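## Task

Take optical modules from the trays and seat as many as possible, label facing up, in switch ports 3, 19, 21, 43, 45 and 61, each pushed until it latches. Leave every other port untouched. A latched module whose port lamp does not light is faulty: pull it out by its tab and fit a different module.

## Robot and tools

Robot: two arms, left_arm and right_arm, each with a two-finger gripper. Scene frame: origin at table-top height midway between the nominal bases, +x out over the table, +z up, left_arm on the +y side (image left/right does not follow these names). Calibrated bases: left_arm (-0.068, +0.459, +0.037) m, right_arm (+0.006, -0.422, +0.037) m. Gripper axes: fingers point along its +z, open and close along its y; a block juts about 10 cm toward its +x. end_effector_position is the spot between the pads when shut; fingertips reach about 19 mm past it closed, 6 mm open.

execute_actions(actions, cameras): actions is a list of actions; each action is a table of up to 15 rows, one per 1/30 s step (a short table repeats its last row). Each row holds 18 numbers in [-1, 1] covering both arms: left dx, dy, dz, rx, ry, rz, gripper position, force_limit, speed, then the same nine for right. dx..rz are offsets, not poses: measured along scene axes from that arm's Hand target at the start of the action (every row counts from that same start, not from the row before), with 1.0 = 0.6 m or 180 degrees; rx, ry, rz form one rotation vector, turning about the Hand target position. Repeating an offset moves further. Six zeros re-request the current Hand target. Camera images come back only for an empty actions list or when cameras names them.

Gripper numbers are settings, not offsets: position +1 = fully open (85 mm), about -0.8 = pads touching, -1 = close until blocked. speed -1/0/+1 is roughly 20/85/150 mm/s; force_limit and speed together set grip strength (slow close at force_limit -1 is gentle, about 30 N per pad; fast closes from well open give 120 to 245 N). Both start at +1. To keep a gripper unchanged, resend its last three numbers; 0 is a real command. New force_limit/speed only apply after a position change of at least 0.01.

move(target, speed, blend, stop_force, zero, blocking, cameras): target is one 18-number row or a list of up to 15 rows, same layout and scale as above; all rows are offsets from the Hand targets at the move's start, not chained. speed: m/s, 0.002 to 3.6, default 0.25 (turns up to twice that in rad/s), one value or one per target. blend: metres of corner rounding per target, 0 = stop at each. stop_force: 3 to 120 N, one value for both arms; an arm's path ends when its wrist sensor feels that much push against its travel, then backs off slightly but keeps some press. Do not rely on it when the gripper rotates, and omit it when pulling away from a contact. zero (only with stop_force): true re-zeros moving arms first; false counts from the last zero. blocking=false returns after about 0.5 s while the move continues (not allowed with stop_force). Paths are straight, ignore obstacles and the other arm, last 0.5 to 10 s, and lag more when fast. Finger numbers of later rows apply on arrival. The result adds a move: line giving the ending (done, off_target, moving, held, fault) and limits (paced = pose clipped, held = steps withheld).

wait(seconds 0 to 10): lets time pass holding commands; a running move continues. stop(): brakes a running move; fingers continue. zoom_image(camera, region [x0, y0, x1, y1] in pixels, at most 504x504): enlarges part of a camera's latest image. zero_wrist_force(arm): subtracts the current wrist reading from later ones. finished_scene(scene 1 or 2): ends the scene irreversibly; calls after it act in the next scene.

Cameras: cam_head_left, cam_head_right, cam_high, cam_low, cam_left_wrist, cam_right_wrist, all 896x504. Fixed ones may be shifted a few mm and degrees from calibration; wrist images can lag arm motion.

Results: end_effector_position (m), end_effector_quat_wxyz, velocities in scene frame; Hand target = last commanded pose after clipping (the gripper may rest short; next command asks again, or add the gap as an offset). Tool commands = current gripper commands. object_status: 0 moving, 1 blocked while opening, 2 blocked while closing (a real grip), 3 reached requested position or pads met. position_measured in counts: 3 open, 78 about 60 mm, 130 about 40 mm, 180 about 20 mm, 230 pads touching. Joint velocities "within noise" means still. Wrist force/torque are in the end effector's own axes, zeroed at scene start; a third line gives the peak since last shown. Action results also list positions at some steps. MOTOR HOT appears at 70 °C; 85 °C brakes that arm for 30 to 60 s.

Limits and cautions: commanded orientation is clipped to 32 degrees from the measured one each step. A joint contact torque at its limit (142 N m big joints, 26.6 N m wrists) or an outside force near 150 N stops the arm for 10 s; arms are stiff, so aiming even slightly past a firm contact can fault. Press gently and slowly, back off in the same reply. Keep the arms apart: a clearance check holds some commands but does not prevent every contact, and fingers closing on the other gripper count as a press between arms. Avoid routing a gripper close past its own base. Do not drop modules, release them while moving, slam them, grip hard on something still resting on a surface, or let anything fall or be left off the table. Loose items may occasionally be nudged by outside disturbances.

Each tool is called after "Call:" by a JSON object that holds its "op" and its "data".

## Session

Call:
{"op": "execute_actions", "data": {"actions": []}}

Scene clock: 0.00 s.
left_arm: end_effector_position=(+0.5502, +0.3201, +0.1792) position_measured=3 object_status=3 end_effector_quat_wxyz=(-0.021, +0.994, +0.095, +0.052) | right_arm: end_effector_position=(+0.2473, -0.4126, +0.3104) position_measured=3 object_status=3 end_effector_quat_wxyz=(+0.046, +0.992, -0.114, +0.001)
Joint positions: left_arm=[-0.472 -1.223 1.676 -2.089 -1.479 2.484] | right_arm=[3.868 -0.846 -2.155 -1.776 1.507 -2.203]
Joint velocities: within noise
Joint torques (N m): no reading
Motor temperatures (°C): left_arm=[38 32 33 43 41 30] | right_arm=[26 37 29 42 44 39]
Wrist force (N): no reading
Wrist torque (N m): no reading
Wrist force, peak (N): no reading
Hand target: left_arm +0.5502, +0.3201, +0.1792; -0.021, +0.994, +0.095, +0.052 | right_arm +0.2473, -0.4126, +0.3104; +0.046, +0.992, -0.114, +0.001
Tool commands: left_gripper/position=+1.0 left_gripper/force_limit=+1.0 left_gripper/speed=+1.0 right_gripper/position=+1.0 right_gripper/force_limit=+1.0 right_gripper/speed=+1.0

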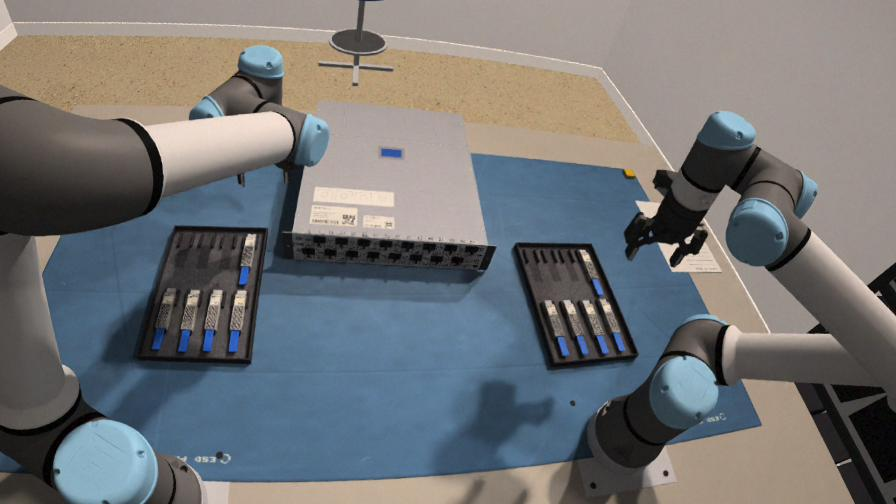

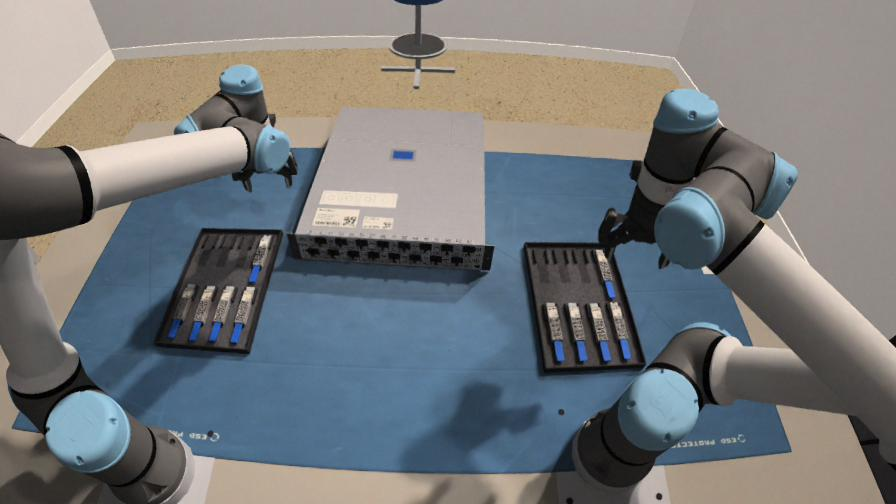

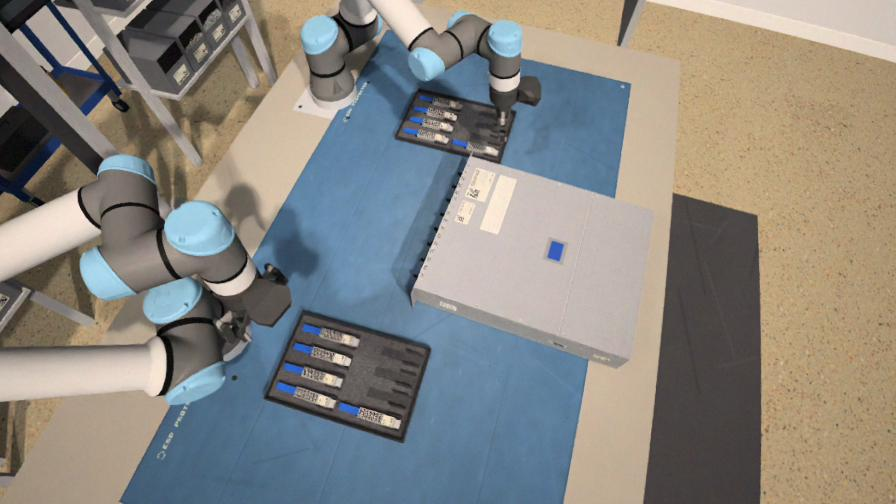

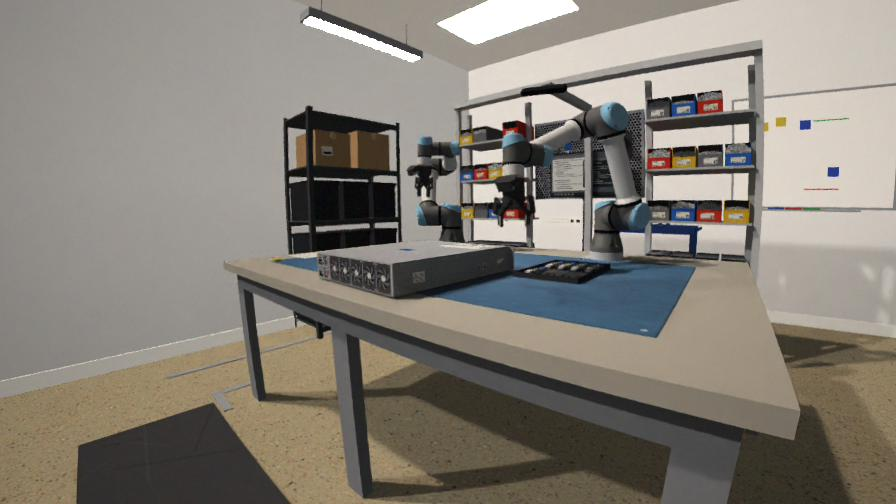

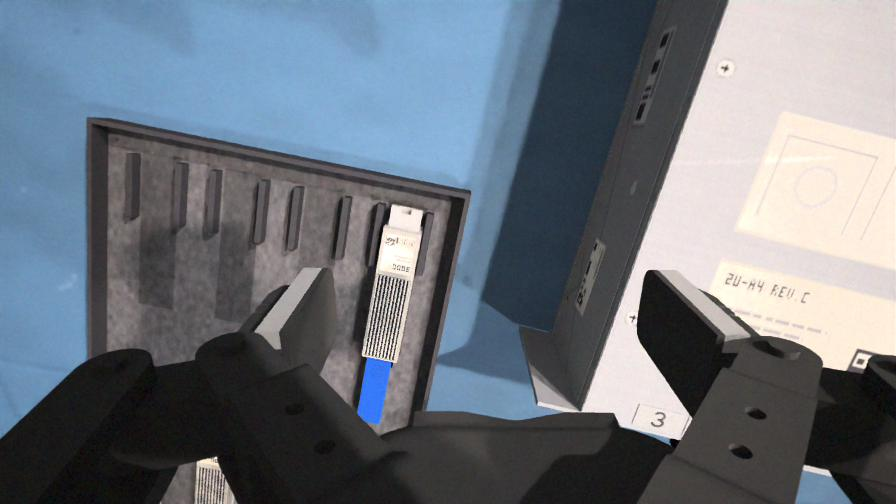

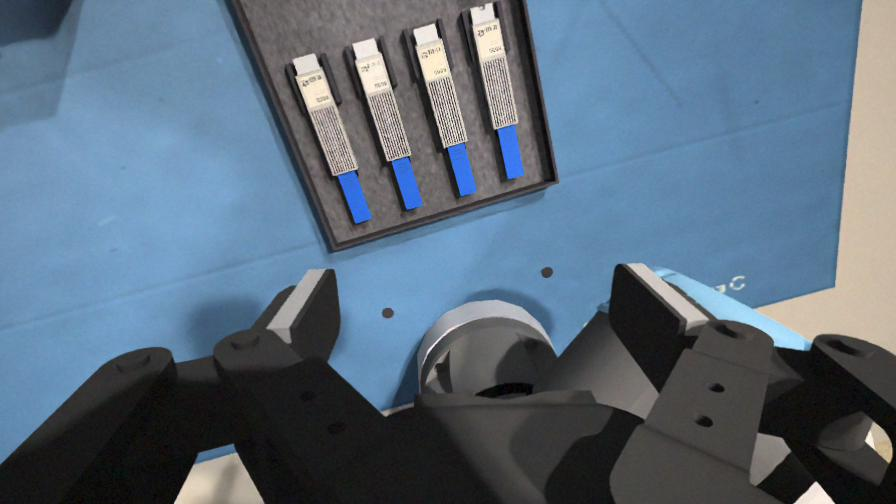

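Call:
{"op": "zoom_image", "data": {"camera": "cam_head_left", "region": [270, 170, 510, 290]}}

Call:
{"op": "zoom_image", "data": {"camera": "cam_head_right", "region": [280, 180, 500, 290]}}

Call:
{"op": "zoom_image", "data": {"camera": "cam_head_left", "region": [130, 220, 280, 370]}}

Call:
{"op": "zoom_image", "data": {"camera": "cam_head_right", "region": [510, 230, 660, 380]}}

Call:
{"op": "zoom_image", "data": {"camera": "cam_high", "region": [260, 300, 440, 450]}}

Call:
{"op": "zoom_image", "data": {"camera": "cam_high", "region": [390, 80, 530, 180]}}

Scaled by 2.100 from the camera's 896x504 image, which has a finer 1280x720 frame.

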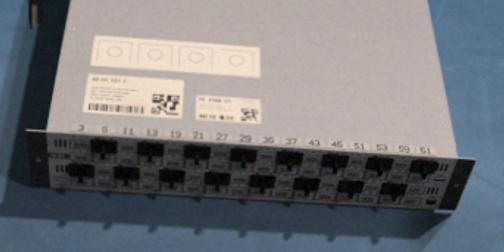

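Scaled by 2.291 from the camera's 896x504 image, which has a finer 1280x720 frame.

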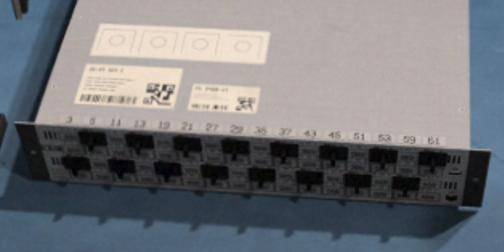

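Scaled by 3.360 from the camera's 896x504 image, which has a finer 1280x720 frame.

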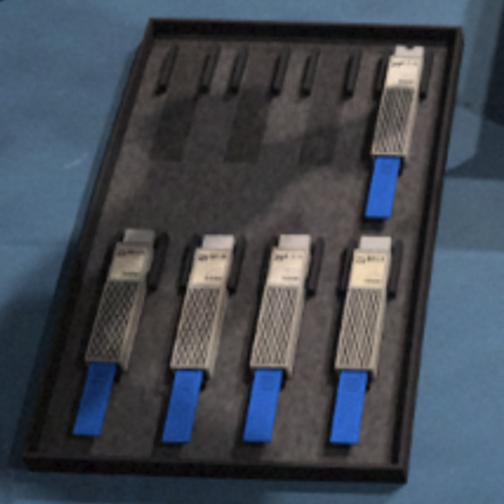

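Scaled by 3.360 from the camera's 896x504 image, which has a finer 1280x720 frame.

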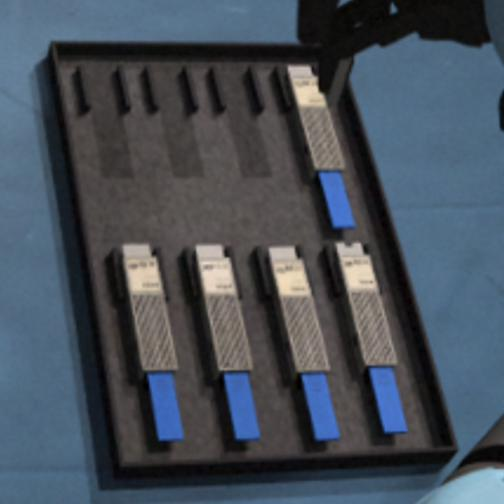

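Scaled by 2.800 from the camera's 896x504 image, which has a finer 1280x720 frame.

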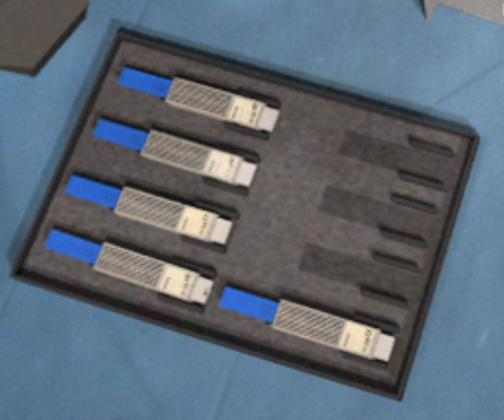

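Scaled by 3.600 from the camera's 896x504 image, which has a finer 1280x720 frame.

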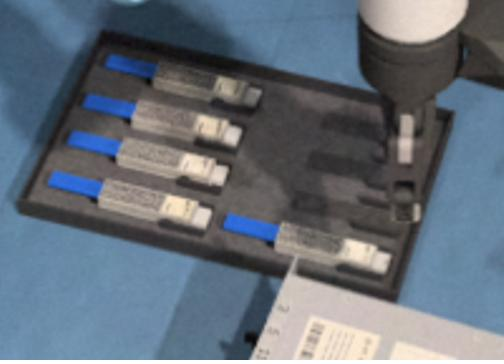

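Call:
{"op": "zoom_image", "data": {"camera": "cam_left_wrist", "region": [340, 180, 460, 280]}}

Call:
{"op": "zoom_image", "data": {"camera": "cam_right_wrist", "region": [280, 0, 540, 240]}}

Call:
{"op": "zoom_image", "data": {"camera": "cam_left_wrist", "region": [500, 0, 896, 480]}}

Scaled by 4.200 from the camera's 896x504 image, which has a finer 1280x720 frame.

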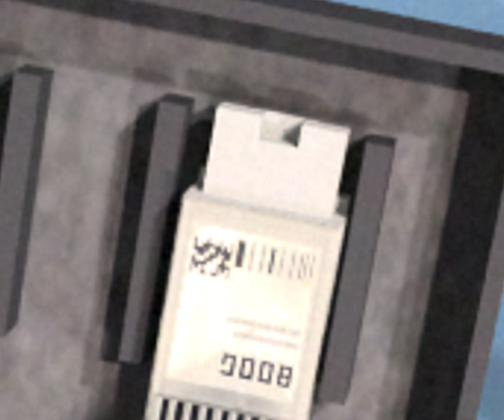

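Scaled by 1.938 from the camera's 896x504 image, which has a finer 1280x720 frame.

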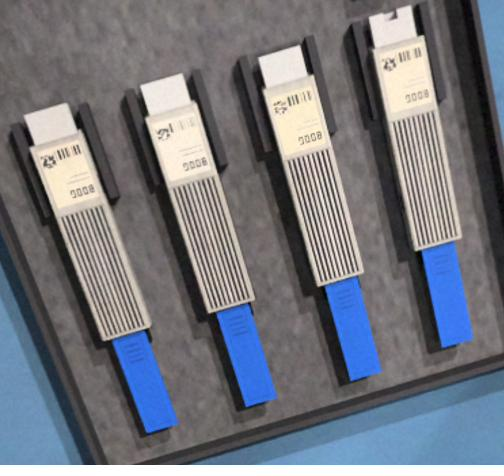

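Scaled by 1.050 from the camera's 896x504 image, which has a finer 1280x720 frame.

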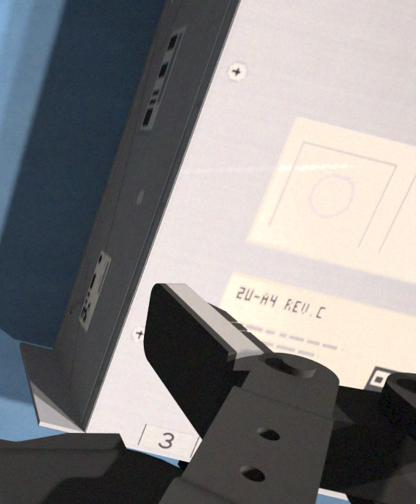

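Call:
{"op": "move", "data": {"target": [[-0.30, -0.20, 0.12, 0.012, -0.177, -0.03, 1, 1, 1, 0,0,0,0,0,0,1,1,1],[-0.45, -0.45, -0.065, 0.025, -0.354, -0.060, 1, 1, 1, 0,0,0,0,0,0,1,1,1]], "speed": 0.35, "blend": 0.05, "cameras": ["cam_left_wrist", "cam_head_right"]}}

Scene clock: 76.17 s.
left_arm: end_effector_position=(+0.2802, +0.0500, +0.1403) position_measured=3 object_status=3 end_effector_quat_wxyz=(+0.000, +0.819, +0.001, +0.573) | right_arm: end_effector_position=(+0.2473, -0.4126, +0.3104) position_measured=3 object_status=3 end_effector_quat_wxyz=(+0.046, +0.992, -0.114, +0.001)
Joint positions: left_arm=[-1.638 -1.241 2.377 -2.526 -0.356 1.378] | right_arm=[3.868 -0.846 -2.155 -1.776 1.507 -2.203]
Joint torques (N m): left_arm=[-5.5 -14.68 2.03 -4.12 3.08 0.22] | right_arm=[1.41 -4.65 27.54 2.55 -0.36 0.3]
Wrist force (N): left_arm=[-3.6 0.6 -2.0] | right_arm=[-0.1 0.3 0.0]
Wrist torque (N m): left_arm=[0.15 0.30 -0.04] | right_arm=[0.04 0.02 0.00]
Wrist force, peak (N): left_arm=[-6.7 2.4 -2.6] | right_arm=[0.1 0.3 0.6]
Hand target: left_arm +0.2802, +0.0501, +0.1402; +0.000, +0.819, +0.001, +0.573 | right_arm +0.2473, -0.4126, +0.3104; +0.046, +0.992, -0.114, +0.001
Off the commanded pose: left_arm 0.000 m, 0 deg | right_arm 0.000 m, 0 deg.
move: done
camera_calibration:
cam_left_wrist: T_world_to_cam=[[0.00741579, -0.999972, -0.000765265, 0.0598703], [-0.653138, -0.00426418, -0.757227, 0.30322], [0.757202, 0.00611526, -0.653152, 0.00686494], [0, 0, 0, 1]] pos_world=[0.192402, 0.0611196, 0.234136]
Images, in order (width x height): cam_head_right 896x504, cam_left_wrist 896x504.

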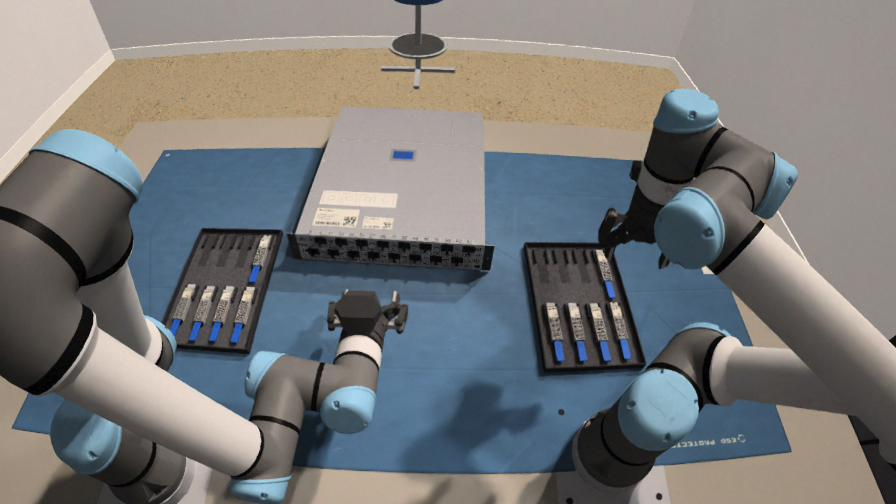

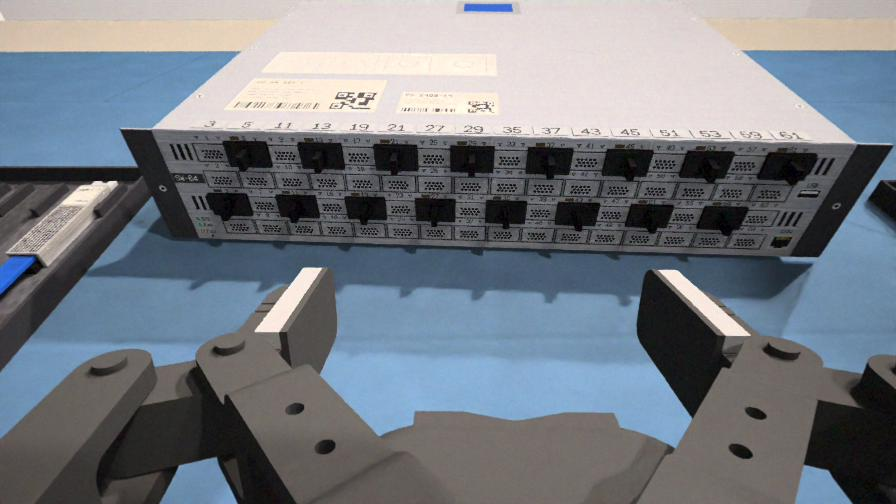

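Call:
{"op": "zoom_image", "data": {"camera": "cam_left_wrist", "region": [110, 110, 360, 260]}}

Call:
{"op": "zoom_image", "data": {"camera": "cam_left_wrist", "region": [340, 110, 590, 260]}}

Call:
{"op": "zoom_image", "data": {"camera": "cam_left_wrist", "region": [590, 110, 896, 270]}}

Scaled by 2.016 from the camera's 896x504 image, which has a finer 1280x720 frame.

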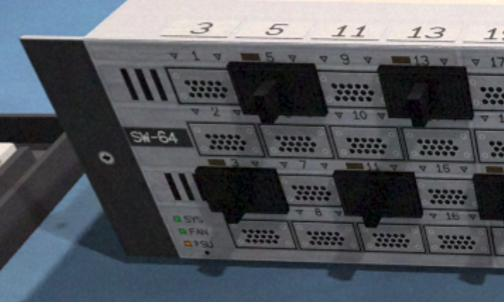

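Scaled by 2.016 from the camera's 896x504 image, which has a finer 1280x720 frame.

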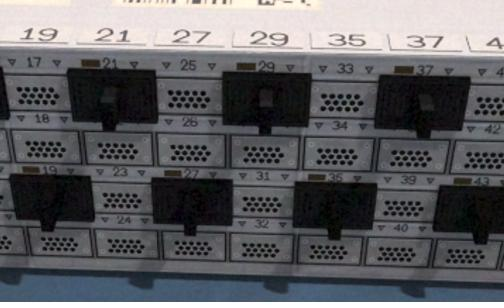

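Scaled by 1.647 from the camera's 896x504 image, which has a finer 1280x720 frame.

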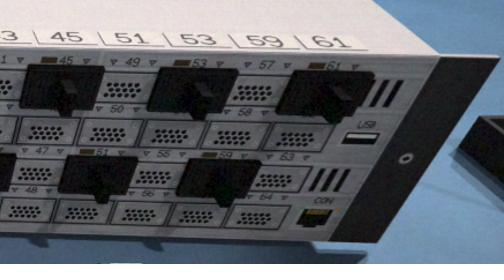

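Call:
{"op": "move", "data": {"target": [0.1667, 0.27, -0.1333, 0, 0.0556, -0.0128, -0.3, 1, 0, 0,0,0,0,0,0,1,1,1], "speed": 0.3, "cameras": ["cam_left_wrist", "cam_head_left"]}}

Scene clock: 158.37 s.
left_arm: end_effector_position=(+0.3802, +0.2120, +0.0602) position_measured=167 object_status=3 end_effector_quat_wxyz=(+0.011, +0.866, -0.016, +0.500) | right_arm: end_effector_position=(+0.2473, -0.4126, +0.3104) position_measured=3 object_status=3 end_effector_quat_wxyz=(+0.046, +0.992, -0.114, +0.001)
Joint positions: left_arm=[-1.231 -0.861 2.589 -3.872 -0.638 2.244] | right_arm=[3.868 -0.846 -2.155 -1.776 1.507 -2.203]
Joint torques (N m): left_arm=[6.81 -33.05 9.13 -5.09 0.25 1.29] | right_arm=[1.13 -4.56 28.11 2.57 -0.3 0.34]
Wrist force (N): left_arm=[-2.8 0.0 -1.2] | right_arm=[-0.4 0.1 -0.3]
Wrist torque (N m): left_arm=[0.08 0.20 0.06] | right_arm=[0.02 0.06 0.00]
Wrist force, peak (N): left_arm=[-3.4 3.2 -3.5] | right_arm=[-0.1 0.5 0.3]
Hand target: left_arm +0.3802, +0.2121, +0.0602; +0.011, +0.866, -0.016, +0.500 | right_arm +0.2473, -0.4126, +0.3104; +0.046, +0.992, -0.114, +0.001
Off the commanded pose: left_arm 0.000 m, 0 deg | right_arm 0.000 m, 0 deg.
move: done
camera_calibration:
cam_left_wrist: T_world_to_cam=[[-0.0327872, -0.999462, 0.00128016, 0.236093], [-0.774318, 0.0245915, -0.632318, 0.341065], [0.631946, -0.0217232, -0.774708, -0.0613248], [0, 0, 0, 1]] pos_world=[0.310588, 0.226246, 0.167851]
Images, in order (width x height): cam_head_left 896x504, cam_left_wrist 896x504.

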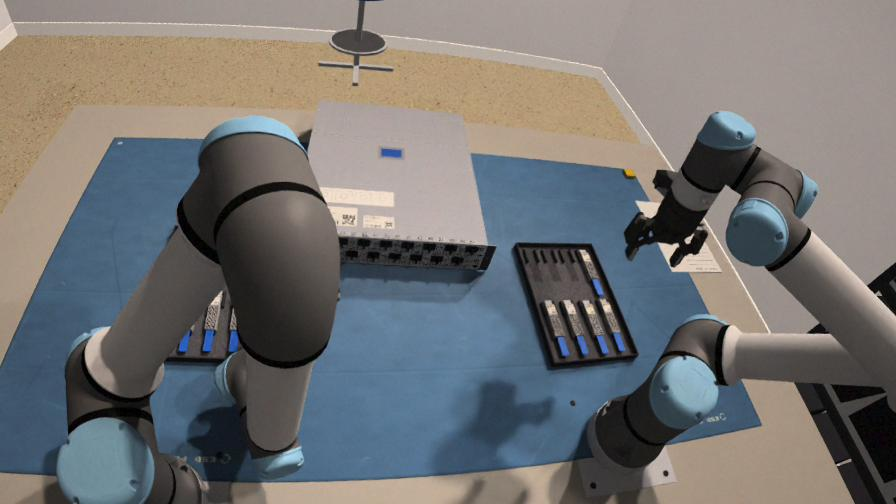

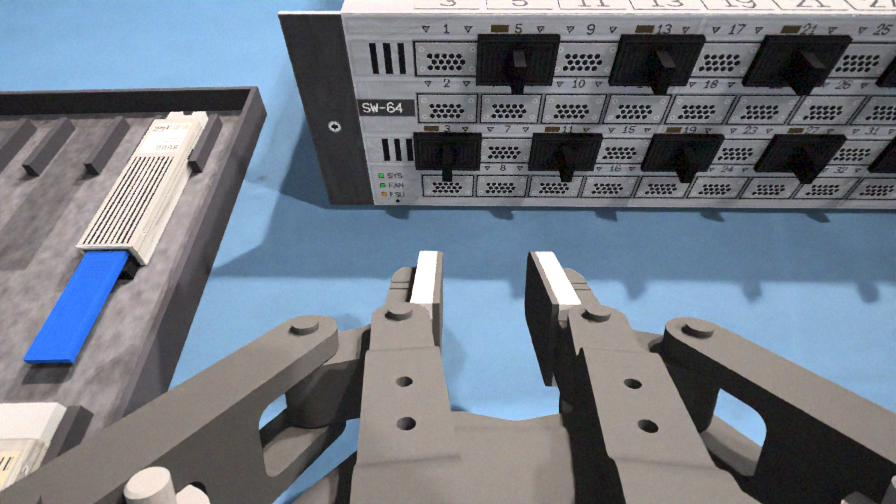

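Call:
{"op": "zoom_image", "data": {"camera": "cam_left_wrist", "region": [350, 100, 610, 320]}}

Call:
{"op": "zoom_image", "data": {"camera": "cam_left_wrist", "region": [20, 90, 260, 370]}}

Call:
{"op": "zoom_image", "data": {"camera": "cam_left_wrist", "region": [600, 0, 896, 220]}}

Scaled by 1.938 from the camera's 896x504 image, which has a finer 1280x720 frame.

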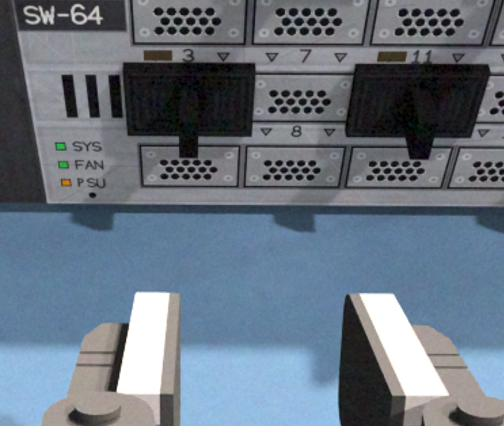

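Scaled by 1.800 from the camera's 896x504 image, which has a finer 1280x720 frame.

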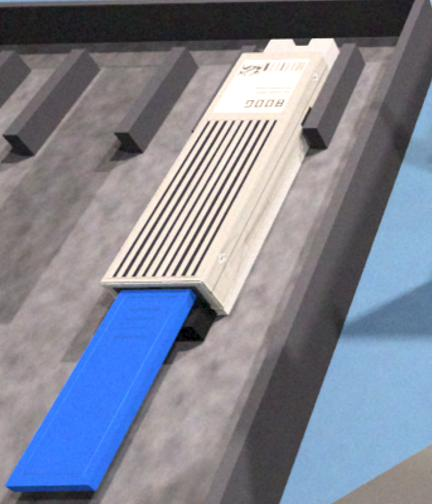

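Scaled by 1.703 from the camera's 896x504 image, which has a finer 1280x720 frame.

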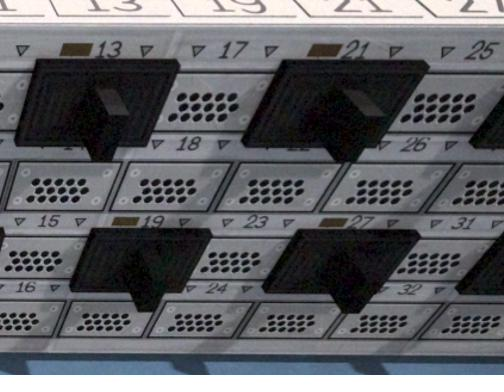

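Call:
{"op": "zoom_image", "data": {"camera": "cam_left_wrist", "region": [410, 125, 490, 190]}}

Call:
{"op": "zoom_image", "data": {"camera": "cam_left_wrist", "region": [480, 30, 560, 100]}}

Call:
{"op": "zoom_image", "data": {"camera": "cam_left_wrist", "region": [740, 20, 860, 110]}}

Scaled by 6.300 from the camera's 896x504 image, which has a finer 1280x720 frame.

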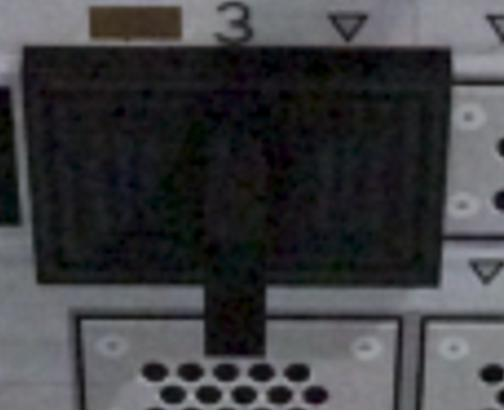

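Scaled by 6.300 from the camera's 896x504 image, which has a finer 1280x720 frame.

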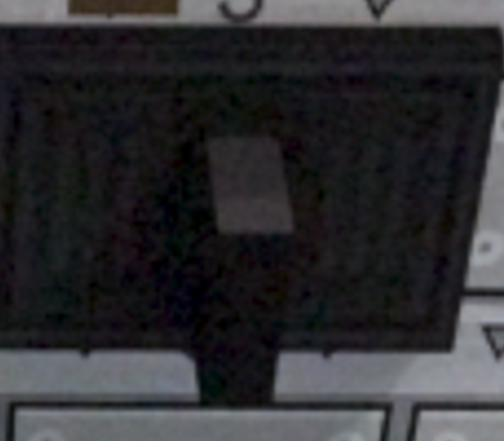

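Scaled by 4.200 from the camera's 896x504 image, which has a finer 1280x720 frame.

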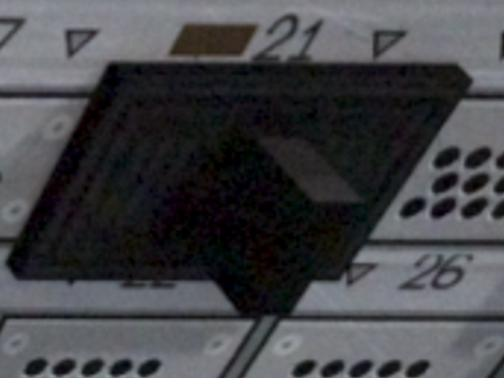

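Call:
{"op": "move", "data": {"target": [0.0763, 0.0152, -0.035, 0, 0, 0, -0.5, 1, 0, 0,0,0,0,0,0,1,1,1], "speed": 0.2, "cameras": ["cam_left_wrist"]}}

Call:
{"op": "zoom_image", "data": {"camera": "cam_left_wrist", "region": [380, 160, 600, 320]}}

Scene clock: 203.90 s.
left_arm: end_effector_position=(+0.4260, +0.2211, +0.0392) position_measured=192 object_status=3 end_effector_quat_wxyz=(+0.011, +0.866, -0.016, +0.500) | right_arm: end_effector_position=(+0.2473, -0.4126, +0.3104) position_measured=3 object_status=3 end_effector_quat_wxyz=(+0.046, +0.992, -0.114, +0.001)
Joint positions: left_arm=[-1.085 -0.753 2.468 -4.002 -0.726 2.428] | right_arm=[3.868 -0.846 -2.155 -1.776 1.507 -2.203]
Joint torques (N m): left_arm=[4.47 -41.68 11.72 -1.7 1.57 -0.26] | right_arm=[1.44 -4.42 27.89 2.6 -0.31 0.47]
Wrist force (N): left_arm=[-3.0 0.6 -1.0] | right_arm=[-0.1 0.2 -0.2]
Wrist torque (N m): left_arm=[0.17 0.25 0.07] | right_arm=[0.03 0.01 0.00]
Wrist force, peak (N): left_arm=[-3.3 0.6 -2.6] | right_arm=[-0.2 0.7 -0.1]
Hand target: left_arm +0.4260, +0.2212, +0.0392; +0.011, +0.866, -0.016, +0.500 | right_arm +0.2473, -0.4126, +0.3104; +0.046, +0.992, -0.114, +0.001
Off the commanded pose: left_arm 0.000 m, 0 deg | right_arm 0.000 m, 0 deg.
move: done
camera_calibration:
cam_left_wrist: T_world_to_cam=[[-0.0329278, -0.999457, 0.00129409, 0.246763], [-0.774314, 0.0246916, -0.63232, 0.363002], [0.631944, -0.0218229, -0.774706, -0.106315], [0, 0, 0, 1]] pos_world=[0.356388, 0.235346, 0.146851]
Images, in order (width x height): cam_left_wrist 896x504.

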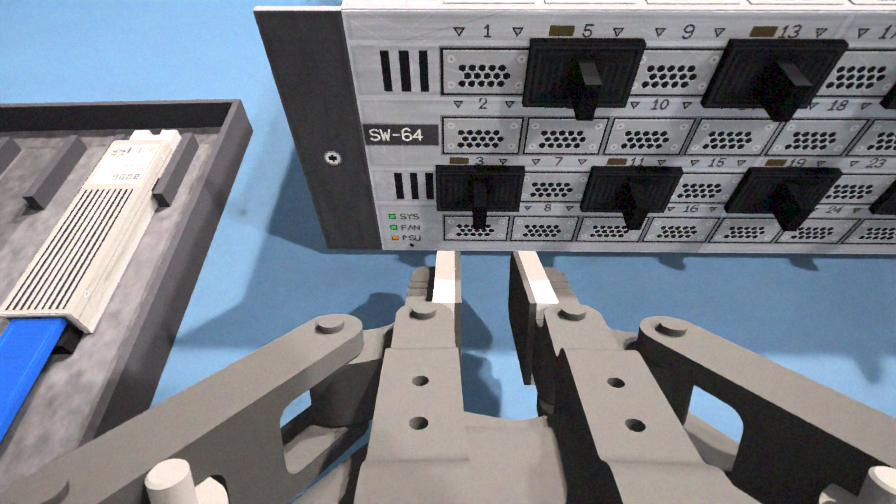

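Scaled by 2.291 from the camera's 896x504 image, which has a finer 1280x720 frame.

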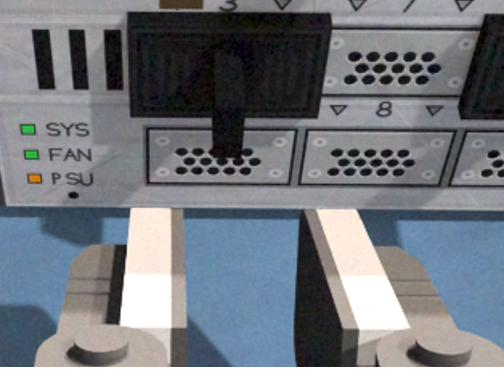

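Call:
{"op": "move", "data": {"target": [0.0292, 0.0003, 0.0013, 0, 0, 0, -0.5, 1, 0, 0,0,0,0,0,0,1,1,1], "speed": 0.04, "stop_force": 8, "cameras": ["cam_left_wrist"]}}

Call:
{"op": "zoom_image", "data": {"camera": "cam_left_wrist", "region": [380, 160, 600, 320]}}

Scene clock: 213.03 s.
left_arm: end_effector_position=(+0.4435, +0.2214, +0.0400) position_measured=192 object_status=3 end_effector_quat_wxyz=(+0.011, +0.866, -0.016, +0.500) | right_arm: end_effector_position=(+0.2473, -0.4126, +0.3104) position_measured=3 object_status=3 end_effector_quat_wxyz=(+0.046, +0.992, -0.114, +0.001)
Joint positions: left_arm=[-1.039 -0.754 2.425 -3.996 -0.756 2.478] | right_arm=[3.868 -0.846 -2.155 -1.776 1.507 -2.203]
Joint torques (N m): left_arm=[-5.51 -25.83 13.46 -5.31 2.39 -1.82] | right_arm=[0.84 -4.19 27.73 2.52 -0.43 0.49]
Wrist force (N): left_arm=[-3.3 0.7 -0.9] | right_arm=[0.1 0.3 0.1]
Wrist torque (N m): left_arm=[0.15 0.29 0.06] | right_arm=[0.04 -0.02 -0.01]
Wrist force, peak (N): left_arm=[-3.8 0.6 -1.6] | right_arm=[-0.2 0.3 0.5]
Hand target: left_arm +0.4435, +0.2214, +0.0400; +0.011, +0.866, -0.016, +0.500 | right_arm +0.2473, -0.4126, +0.3104; +0.046, +0.992, -0.114, +0.001
Off the commanded pose: left_arm 0.000 m, 0 deg | right_arm 0.000 m, 0 deg.
move: done
camera_calibration:
cam_left_wrist: T_world_to_cam=[[-0.0329278, -0.999457, 0.00129409, 0.247539], [-0.774314, 0.0246916, -0.63232, 0.377053], [0.631944, -0.0218229, -0.774706, -0.11675], [0, 0, 0, 1]] pos_world=[0.373888, 0.235546, 0.147651]
Images, in order (width x height): cam_left_wrist 896x504.

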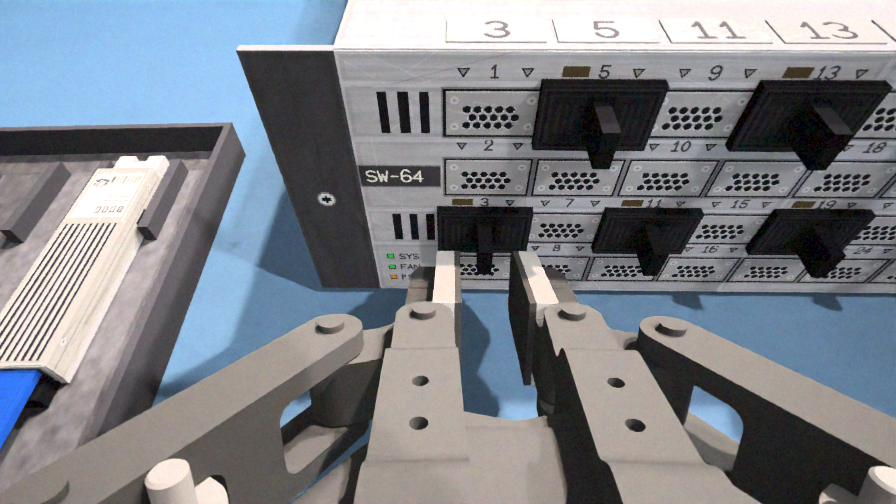

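Scaled by 2.291 from the camera's 896x504 image, which has a finer 1280x720 frame.

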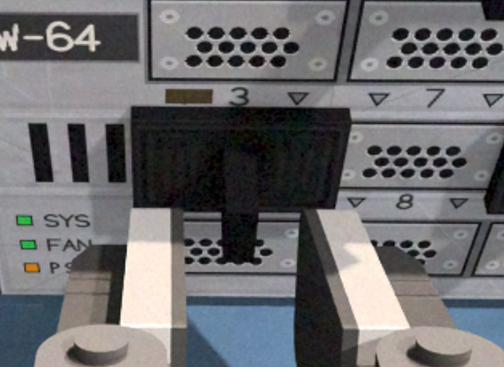

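Call:
{"op": "execute_actions", "data": {"actions": [[[0,0.0007,0,0,0,0,-1,-0.6,-1,0,0,0,0,0,0,1,1,1]]], "cameras": ["cam_left_wrist"]}}

Call:
{"op": "zoom_image", "data": {"camera": "cam_left_wrist", "region": [380, 160, 600, 320]}}

Scene clock: 223.80 s.
left_arm: end_effector_position=(+0.4435, +0.2218, +0.0400) position_measured=224 object_status=0 end_effector_quat_wxyz=(+0.011, +0.866, -0.016, +0.500) | right_arm: end_effector_position=(+0.2473, -0.4126, +0.3104) position_measured=3 object_status=3 end_effector_quat_wxyz=(+0.046, +0.992, -0.114, +0.001)
Joint positions: left_arm=[-1.039 -0.753 2.425 -3.997 -0.757 2.479] | right_arm=[3.868 -0.846 -2.155 -1.776 1.507 -2.203]
Joint torques (N m): left_arm=[5.76 -25.43 -1.75 -1.37 -0.53 1.43] | right_arm=[1.65 -4.42 27.84 2.63 -0.31 0.46]
Wrist force (N): left_arm=[-3.5 0.1 -1.1] | right_arm=[-0.4 0.0 -0.1]
Wrist torque (N m): left_arm=[0.15 0.30 0.01] | right_arm=[-0.01 0.07 0.00]
Wrist force, peak (N): left_arm=[-3.5 -0.1 -1.1] | right_arm=[-0.1 0.5 0.4]
Hand target: left_arm +0.4435, +0.2218, +0.0400; +0.011, +0.866, -0.016, +0.500 | right_arm +0.2473, -0.4126, +0.3104; +0.046, +0.992, -0.114, +0.001
Off the commanded pose: left_arm 0.000 m, 0 deg | right_arm 0.000 m, 0 deg.
Step readings (end_effector_position of left_arm | right_arm):
0: (+0.4435, +0.2214, +0.0400) | (+0.2473, -0.4126, +0.3104)
1: (+0.4435, +0.2214, +0.0400) | (+0.2473, -0.4126, +0.3104)
2: (+0.4435, +0.2215, +0.0400) | (+0.2473, -0.4126, +0.3104)
4: (+0.4435, +0.2217, +0.0400) | (+0.2473, -0.4126, +0.3104)
8: (+0.4435, +0.2218, +0.0400) | (+0.2473, -0.4126, +0.3104)
15: (+0.4435, +0.2218, +0.0400) | (+0.2473, -0.4126, +0.3104)
camera_calibration:
cam_left_wrist: T_world_to_cam=[[-0.0329412, -0.999457, 0.00115808, 0.248063], [-0.774402, 0.024791, -0.632208, 0.377034], [0.631836, -0.0217225, -0.774797, -0.116709], [0, 0, 0, 1]] pos_world=[0.373888, 0.236046, 0.147651]
Images, in order (width x height): cam_left_wrist 896x504.

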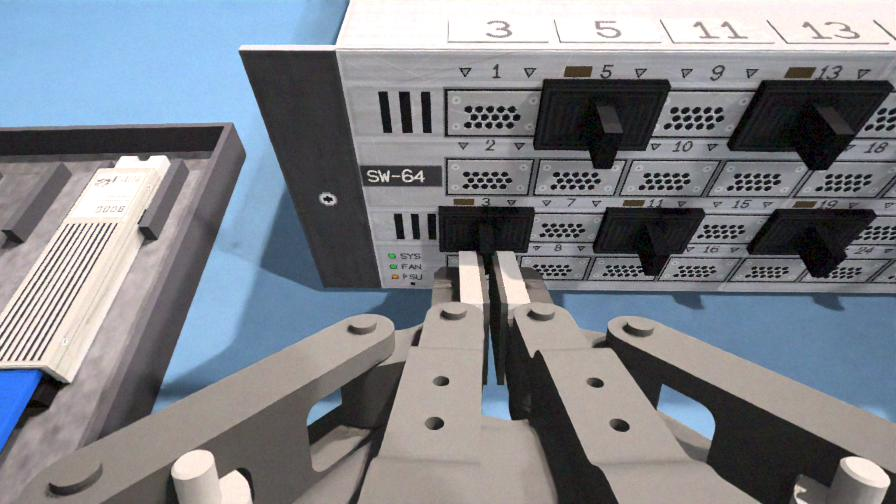

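Scaled by 2.291 from the camera's 896x504 image, which has a finer 1280x720 frame.

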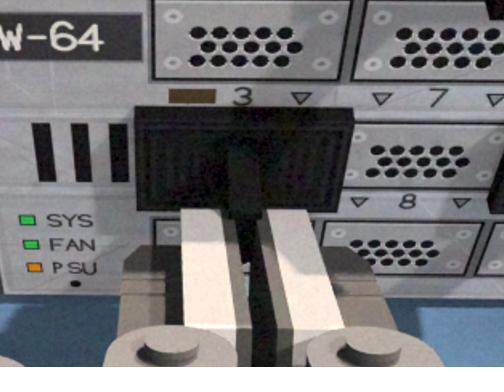

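Call:
{"op": "wait", "data": {"seconds": 0.3}}

Scene clock: 225.00 s.
left_arm: end_effector_position=(+0.4435, +0.2218, +0.0400) position_measured=224 object_status=2 end_effector_quat_wxyz=(+0.011, +0.866, -0.016, +0.500) | right_arm: end_effector_position=(+0.2473, -0.4126, +0.3104) position_measured=3 object_status=3 end_effector_quat_wxyz=(+0.046, +0.992, -0.114, +0.001)
Joint positions: left_arm=[-1.039 -0.753 2.425 -3.997 -0.757 2.479] | right_arm=[3.868 -0.846 -2.155 -1.776 1.507 -2.203]
Joint torques (N m): left_arm=[3.64 -31.7 -11.57 -1.41 -0.46 1.39] | right_arm=[1.27 -4.53 27.76 2.58 -0.58 0.6]
Wrist force (N): left_arm=[-3.5 0.1 -1.1] | right_arm=[-0.1 0.1 -0.1]
Wrist torque (N m): left_arm=[0.15 0.31 0.01] | right_arm=[0.01 0.01 -0.01]
Wrist force, peak (N): left_arm=[-3.7 0.2 -1.2] | right_arm=[-0.1 0.5 0.2]
Hand target: left_arm +0.4435, +0.2218, +0.0400; +0.011, +0.866, -0.016, +0.500 | right_arm +0.2473, -0.4126, +0.3104; +0.046, +0.992, -0.114, +0.001
Tool commands: left_gripper/position=-1.0 left_gripper/force_limit=-0.6 left_gripper/speed=-1.0 right_gripper/position=+1.0 right_gripper/force_limit=+1.0 right_gripper/speed=+1.0
Off the commanded pose: left_arm 0.000 m, 0 deg | right_arm 0.000 m, 0 deg.
wait: 0.30 s; at rest from the start

Call:
{"op": "move", "data": {"target": [-0.0667, 0.0025, 0, 0, 0, 0, -1, -0.6, -1, 0,0,0,0,0,0,1,1,1], "speed": 0.06, "cameras": ["cam_left_wrist"]}}

Scene clock: 229.07 s.
left_arm: end_effector_position=(+0.4034, +0.2234, +0.0400) position_measured=224 object_status=2 end_effector_quat_wxyz=(+0.011, +0.866, -0.016, +0.500) | right_arm: end_effector_position=(+0.2473, -0.4126, +0.3104) position_measured=3 object_status=3 end_effector_quat_wxyz=(+0.046, +0.992, -0.114, +0.001)
Joint positions: left_arm=[-1.146 -0.757 2.53 -4.006 -0.687 2.356] | right_arm=[3.868 -0.846 -2.155 -1.776 1.507 -2.203]
Joint torques (N m): left_arm=[6.51 -40.9 -12.22 -2.06 -0.13 1.46] | right_arm=[1.22 -4.64 27.97 2.51 -0.52 0.66]
Wrist force (N): left_arm=[-3.2 0.4 -1.1] | right_arm=[0.1 0.0 0.3]
Wrist torque (N m): left_arm=[0.12 0.24 -0.03] | right_arm=[-0.01 -0.02 -0.01]
Wrist force, peak (N): left_arm=[0.4 0.5 4.4] | right_arm=[0.1 0.4 0.4]
Hand target: left_arm +0.4035, +0.2233, +0.0400; +0.011, +0.866, -0.016, +0.500 | right_arm +0.2473, -0.4126, +0.3104; +0.046, +0.992, -0.114, +0.001
Off the commanded pose: left_arm 0.000 m, 0 deg | right_arm 0.000 m, 0 deg.
move: done
camera_calibration:
cam_left_wrist: T_world_to_cam=[[-0.0329551, -0.999456, 0.00101742, 0.24827], [-0.7744, 0.0248908, -0.632206, 0.345996], [0.631837, -0.0216223, -0.774799, -0.0914265], [0, 0, 0, 1]] pos_world=[0.333888, 0.237547, 0.147651]
Images, in order (width x height): cam_left_wrist 896x504.

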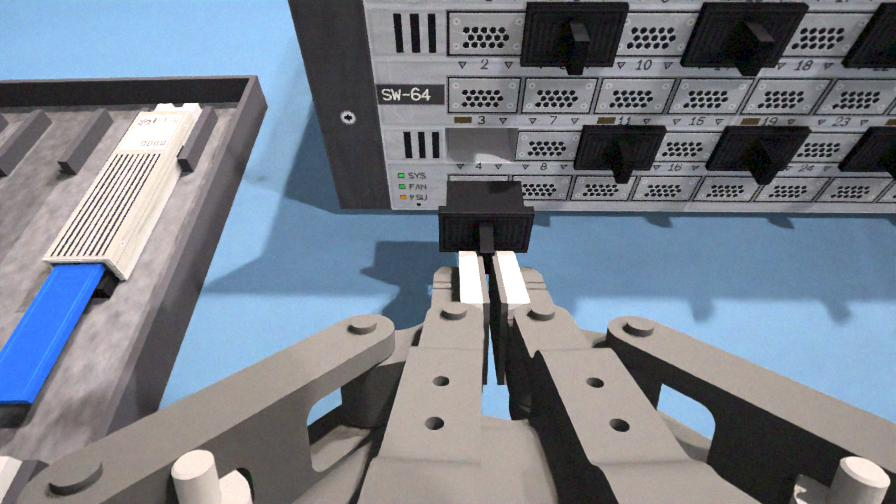

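Call:
{"op": "move", "data": {"target": [[-0.10, 0, 0.10, 0.01, 0.25, 0, -1, -0.6, -1, 0,0,0,0,0,0,1,1,1],[-0.2223, -0.0057, 0.05, 0.02, 0.4996, 0, -1, -0.6, -1, 0,0,0,0,0,0,1,1,1]], "speed": 0.4, "blend": 0.03, "cameras": ["cam_left_wrist", "cam_head_right", "cam_high"]}}

Scene clock: 266.47 s.
left_arm: end_effector_position=(+0.2702, +0.2198, +0.0700) position_measured=224 object_status=2 end_effector_quat_wxyz=(-0.005, +0.966, -0.017, -0.259) | right_arm: end_effector_position=(+0.2473, -0.4126, +0.3104) position_measured=3 object_status=3 end_effector_quat_wxyz=(+0.046, +0.992, -0.114, +0.001)
Joint positions: left_arm=[-0.739 -1.25 2.011 -1.915 -1.898 2.51] | right_arm=[3.868 -0.846 -2.155 -1.776 1.507 -2.203]
Joint torques (N m): left_arm=[-5.27 -37.35 -4.48 -0.94 -1.54 -0.96] | right_arm=[1.59 -4.46 28.1 2.55 -0.56 0.7]
Wrist force (N): left_arm=[1.5 -0.5 -2.1] | right_arm=[-0.1 0.3 0.3]
Wrist torque (N m): left_arm=[-0.06 -0.15 0.02] | right_arm=[0.04 0.02 0.00]
Wrist force, peak (N): left_arm=[-4.2 0.6 -0.1] | right_arm=[-0.2 0.5 -0.3]
Hand target: left_arm +0.2701, +0.2199, +0.0700; -0.005, +0.966, -0.017, -0.259 | right_arm +0.2473, -0.4126, +0.3104; +0.046, +0.992, -0.114, +0.001
Off the commanded pose: left_arm 0.000 m, 0 deg | right_arm 0.000 m, 0 deg.
move: done
camera_calibration:
cam_left_wrist: T_world_to_cam=[[-0.0386849, -0.999227, -0.00697159, 0.242386], [-0.632324, 0.0190768, 0.774469, 0.126263], [-0.773737, 0.0343685, -0.632574, 0.373506], [0, 0, 0, 1]] pos_world=[0.378212, 0.226953, 0.140173]
Images, in order (width x height): cam_head_right 896x504, cam_high 896x504, cam_left_wrist 896x504.

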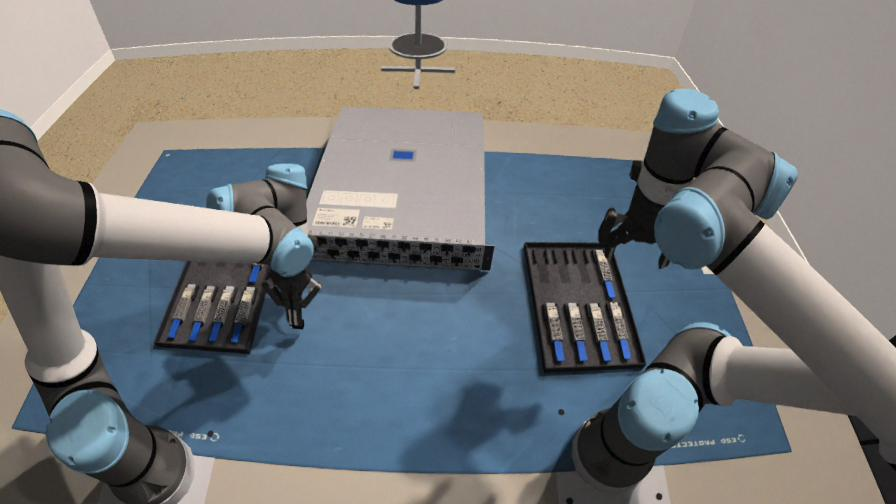

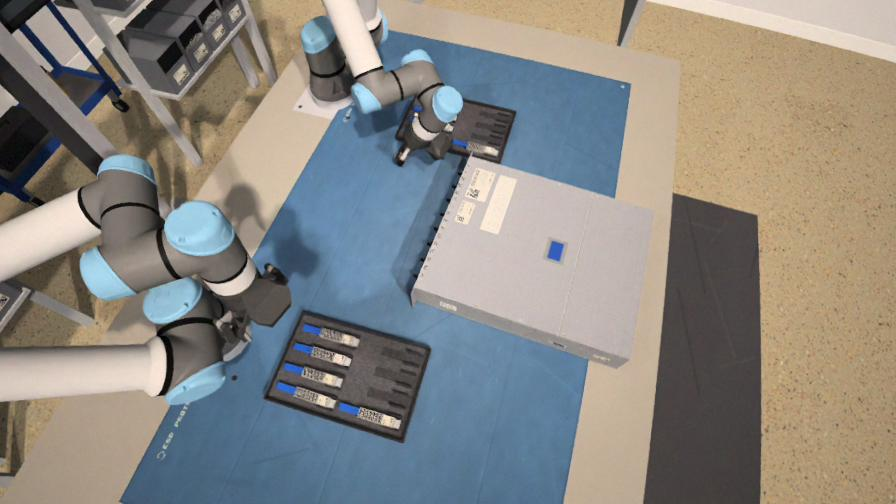

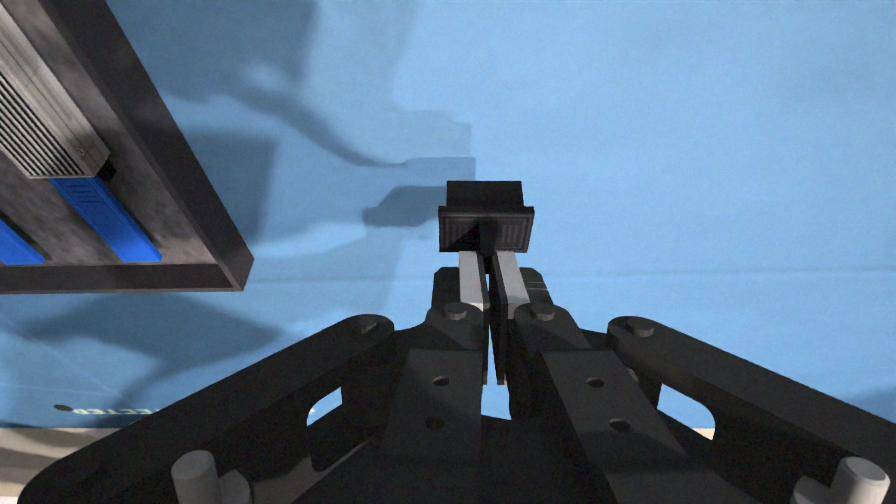

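Call:
{"op": "move", "data": {"target": [0,0,-0.06,0,0,0,-1,-0.6,-1,0,0,0,0,0,0,1,1,1], "speed": 0.02, "stop_force": 3.5}}

Scene clock: 271.00 s.
left_arm: end_effector_position=(+0.2701, +0.2199, +0.0441) position_measured=224 object_status=2 end_effector_quat_wxyz=(-0.005, +0.966, -0.017, -0.259) | right_arm: end_effector_position=(+0.2473, -0.4126, +0.3104) position_measured=3 object_status=3 end_effector_quat_wxyz=(+0.046, +0.992, -0.114, +0.001)
Joint positions: left_arm=[-0.739 -1.202 2.032 -1.984 -1.898 2.51] | right_arm=[3.868 -0.846 -2.155 -1.776 1.507 -2.203]
Joint torques (N m): left_arm=[-5.67 -43.24 -30.38 -1.58 0.49 0.8] | right_arm=[1.28 -3.9 28.11 2.49 -0.6 0.88]
Wrist force (N): left_arm=[0.7 -0.8 -3.4] | right_arm=[-0.1 0.0 -0.1]
Wrist torque (N m): left_arm=[0.04 -0.13 -0.01] | right_arm=[0.00 0.02 0.00]
Wrist force, peak (N): left_arm=[-19.3 -8.1 -29.3] | right_arm=[-0.5 0.4 0.1]
Hand target: left_arm +0.2701, +0.2199, +0.0441; -0.005, +0.966, -0.017, -0.259 (not the last commanded pose) | right_arm +0.2473, -0.4126, +0.3104; +0.046, +0.992, -0.114, +0.001
Off the commanded pose: left_arm 0.010 m, 0 deg | right_arm 0.000 m, 0 deg.
move: contact (left_arm)


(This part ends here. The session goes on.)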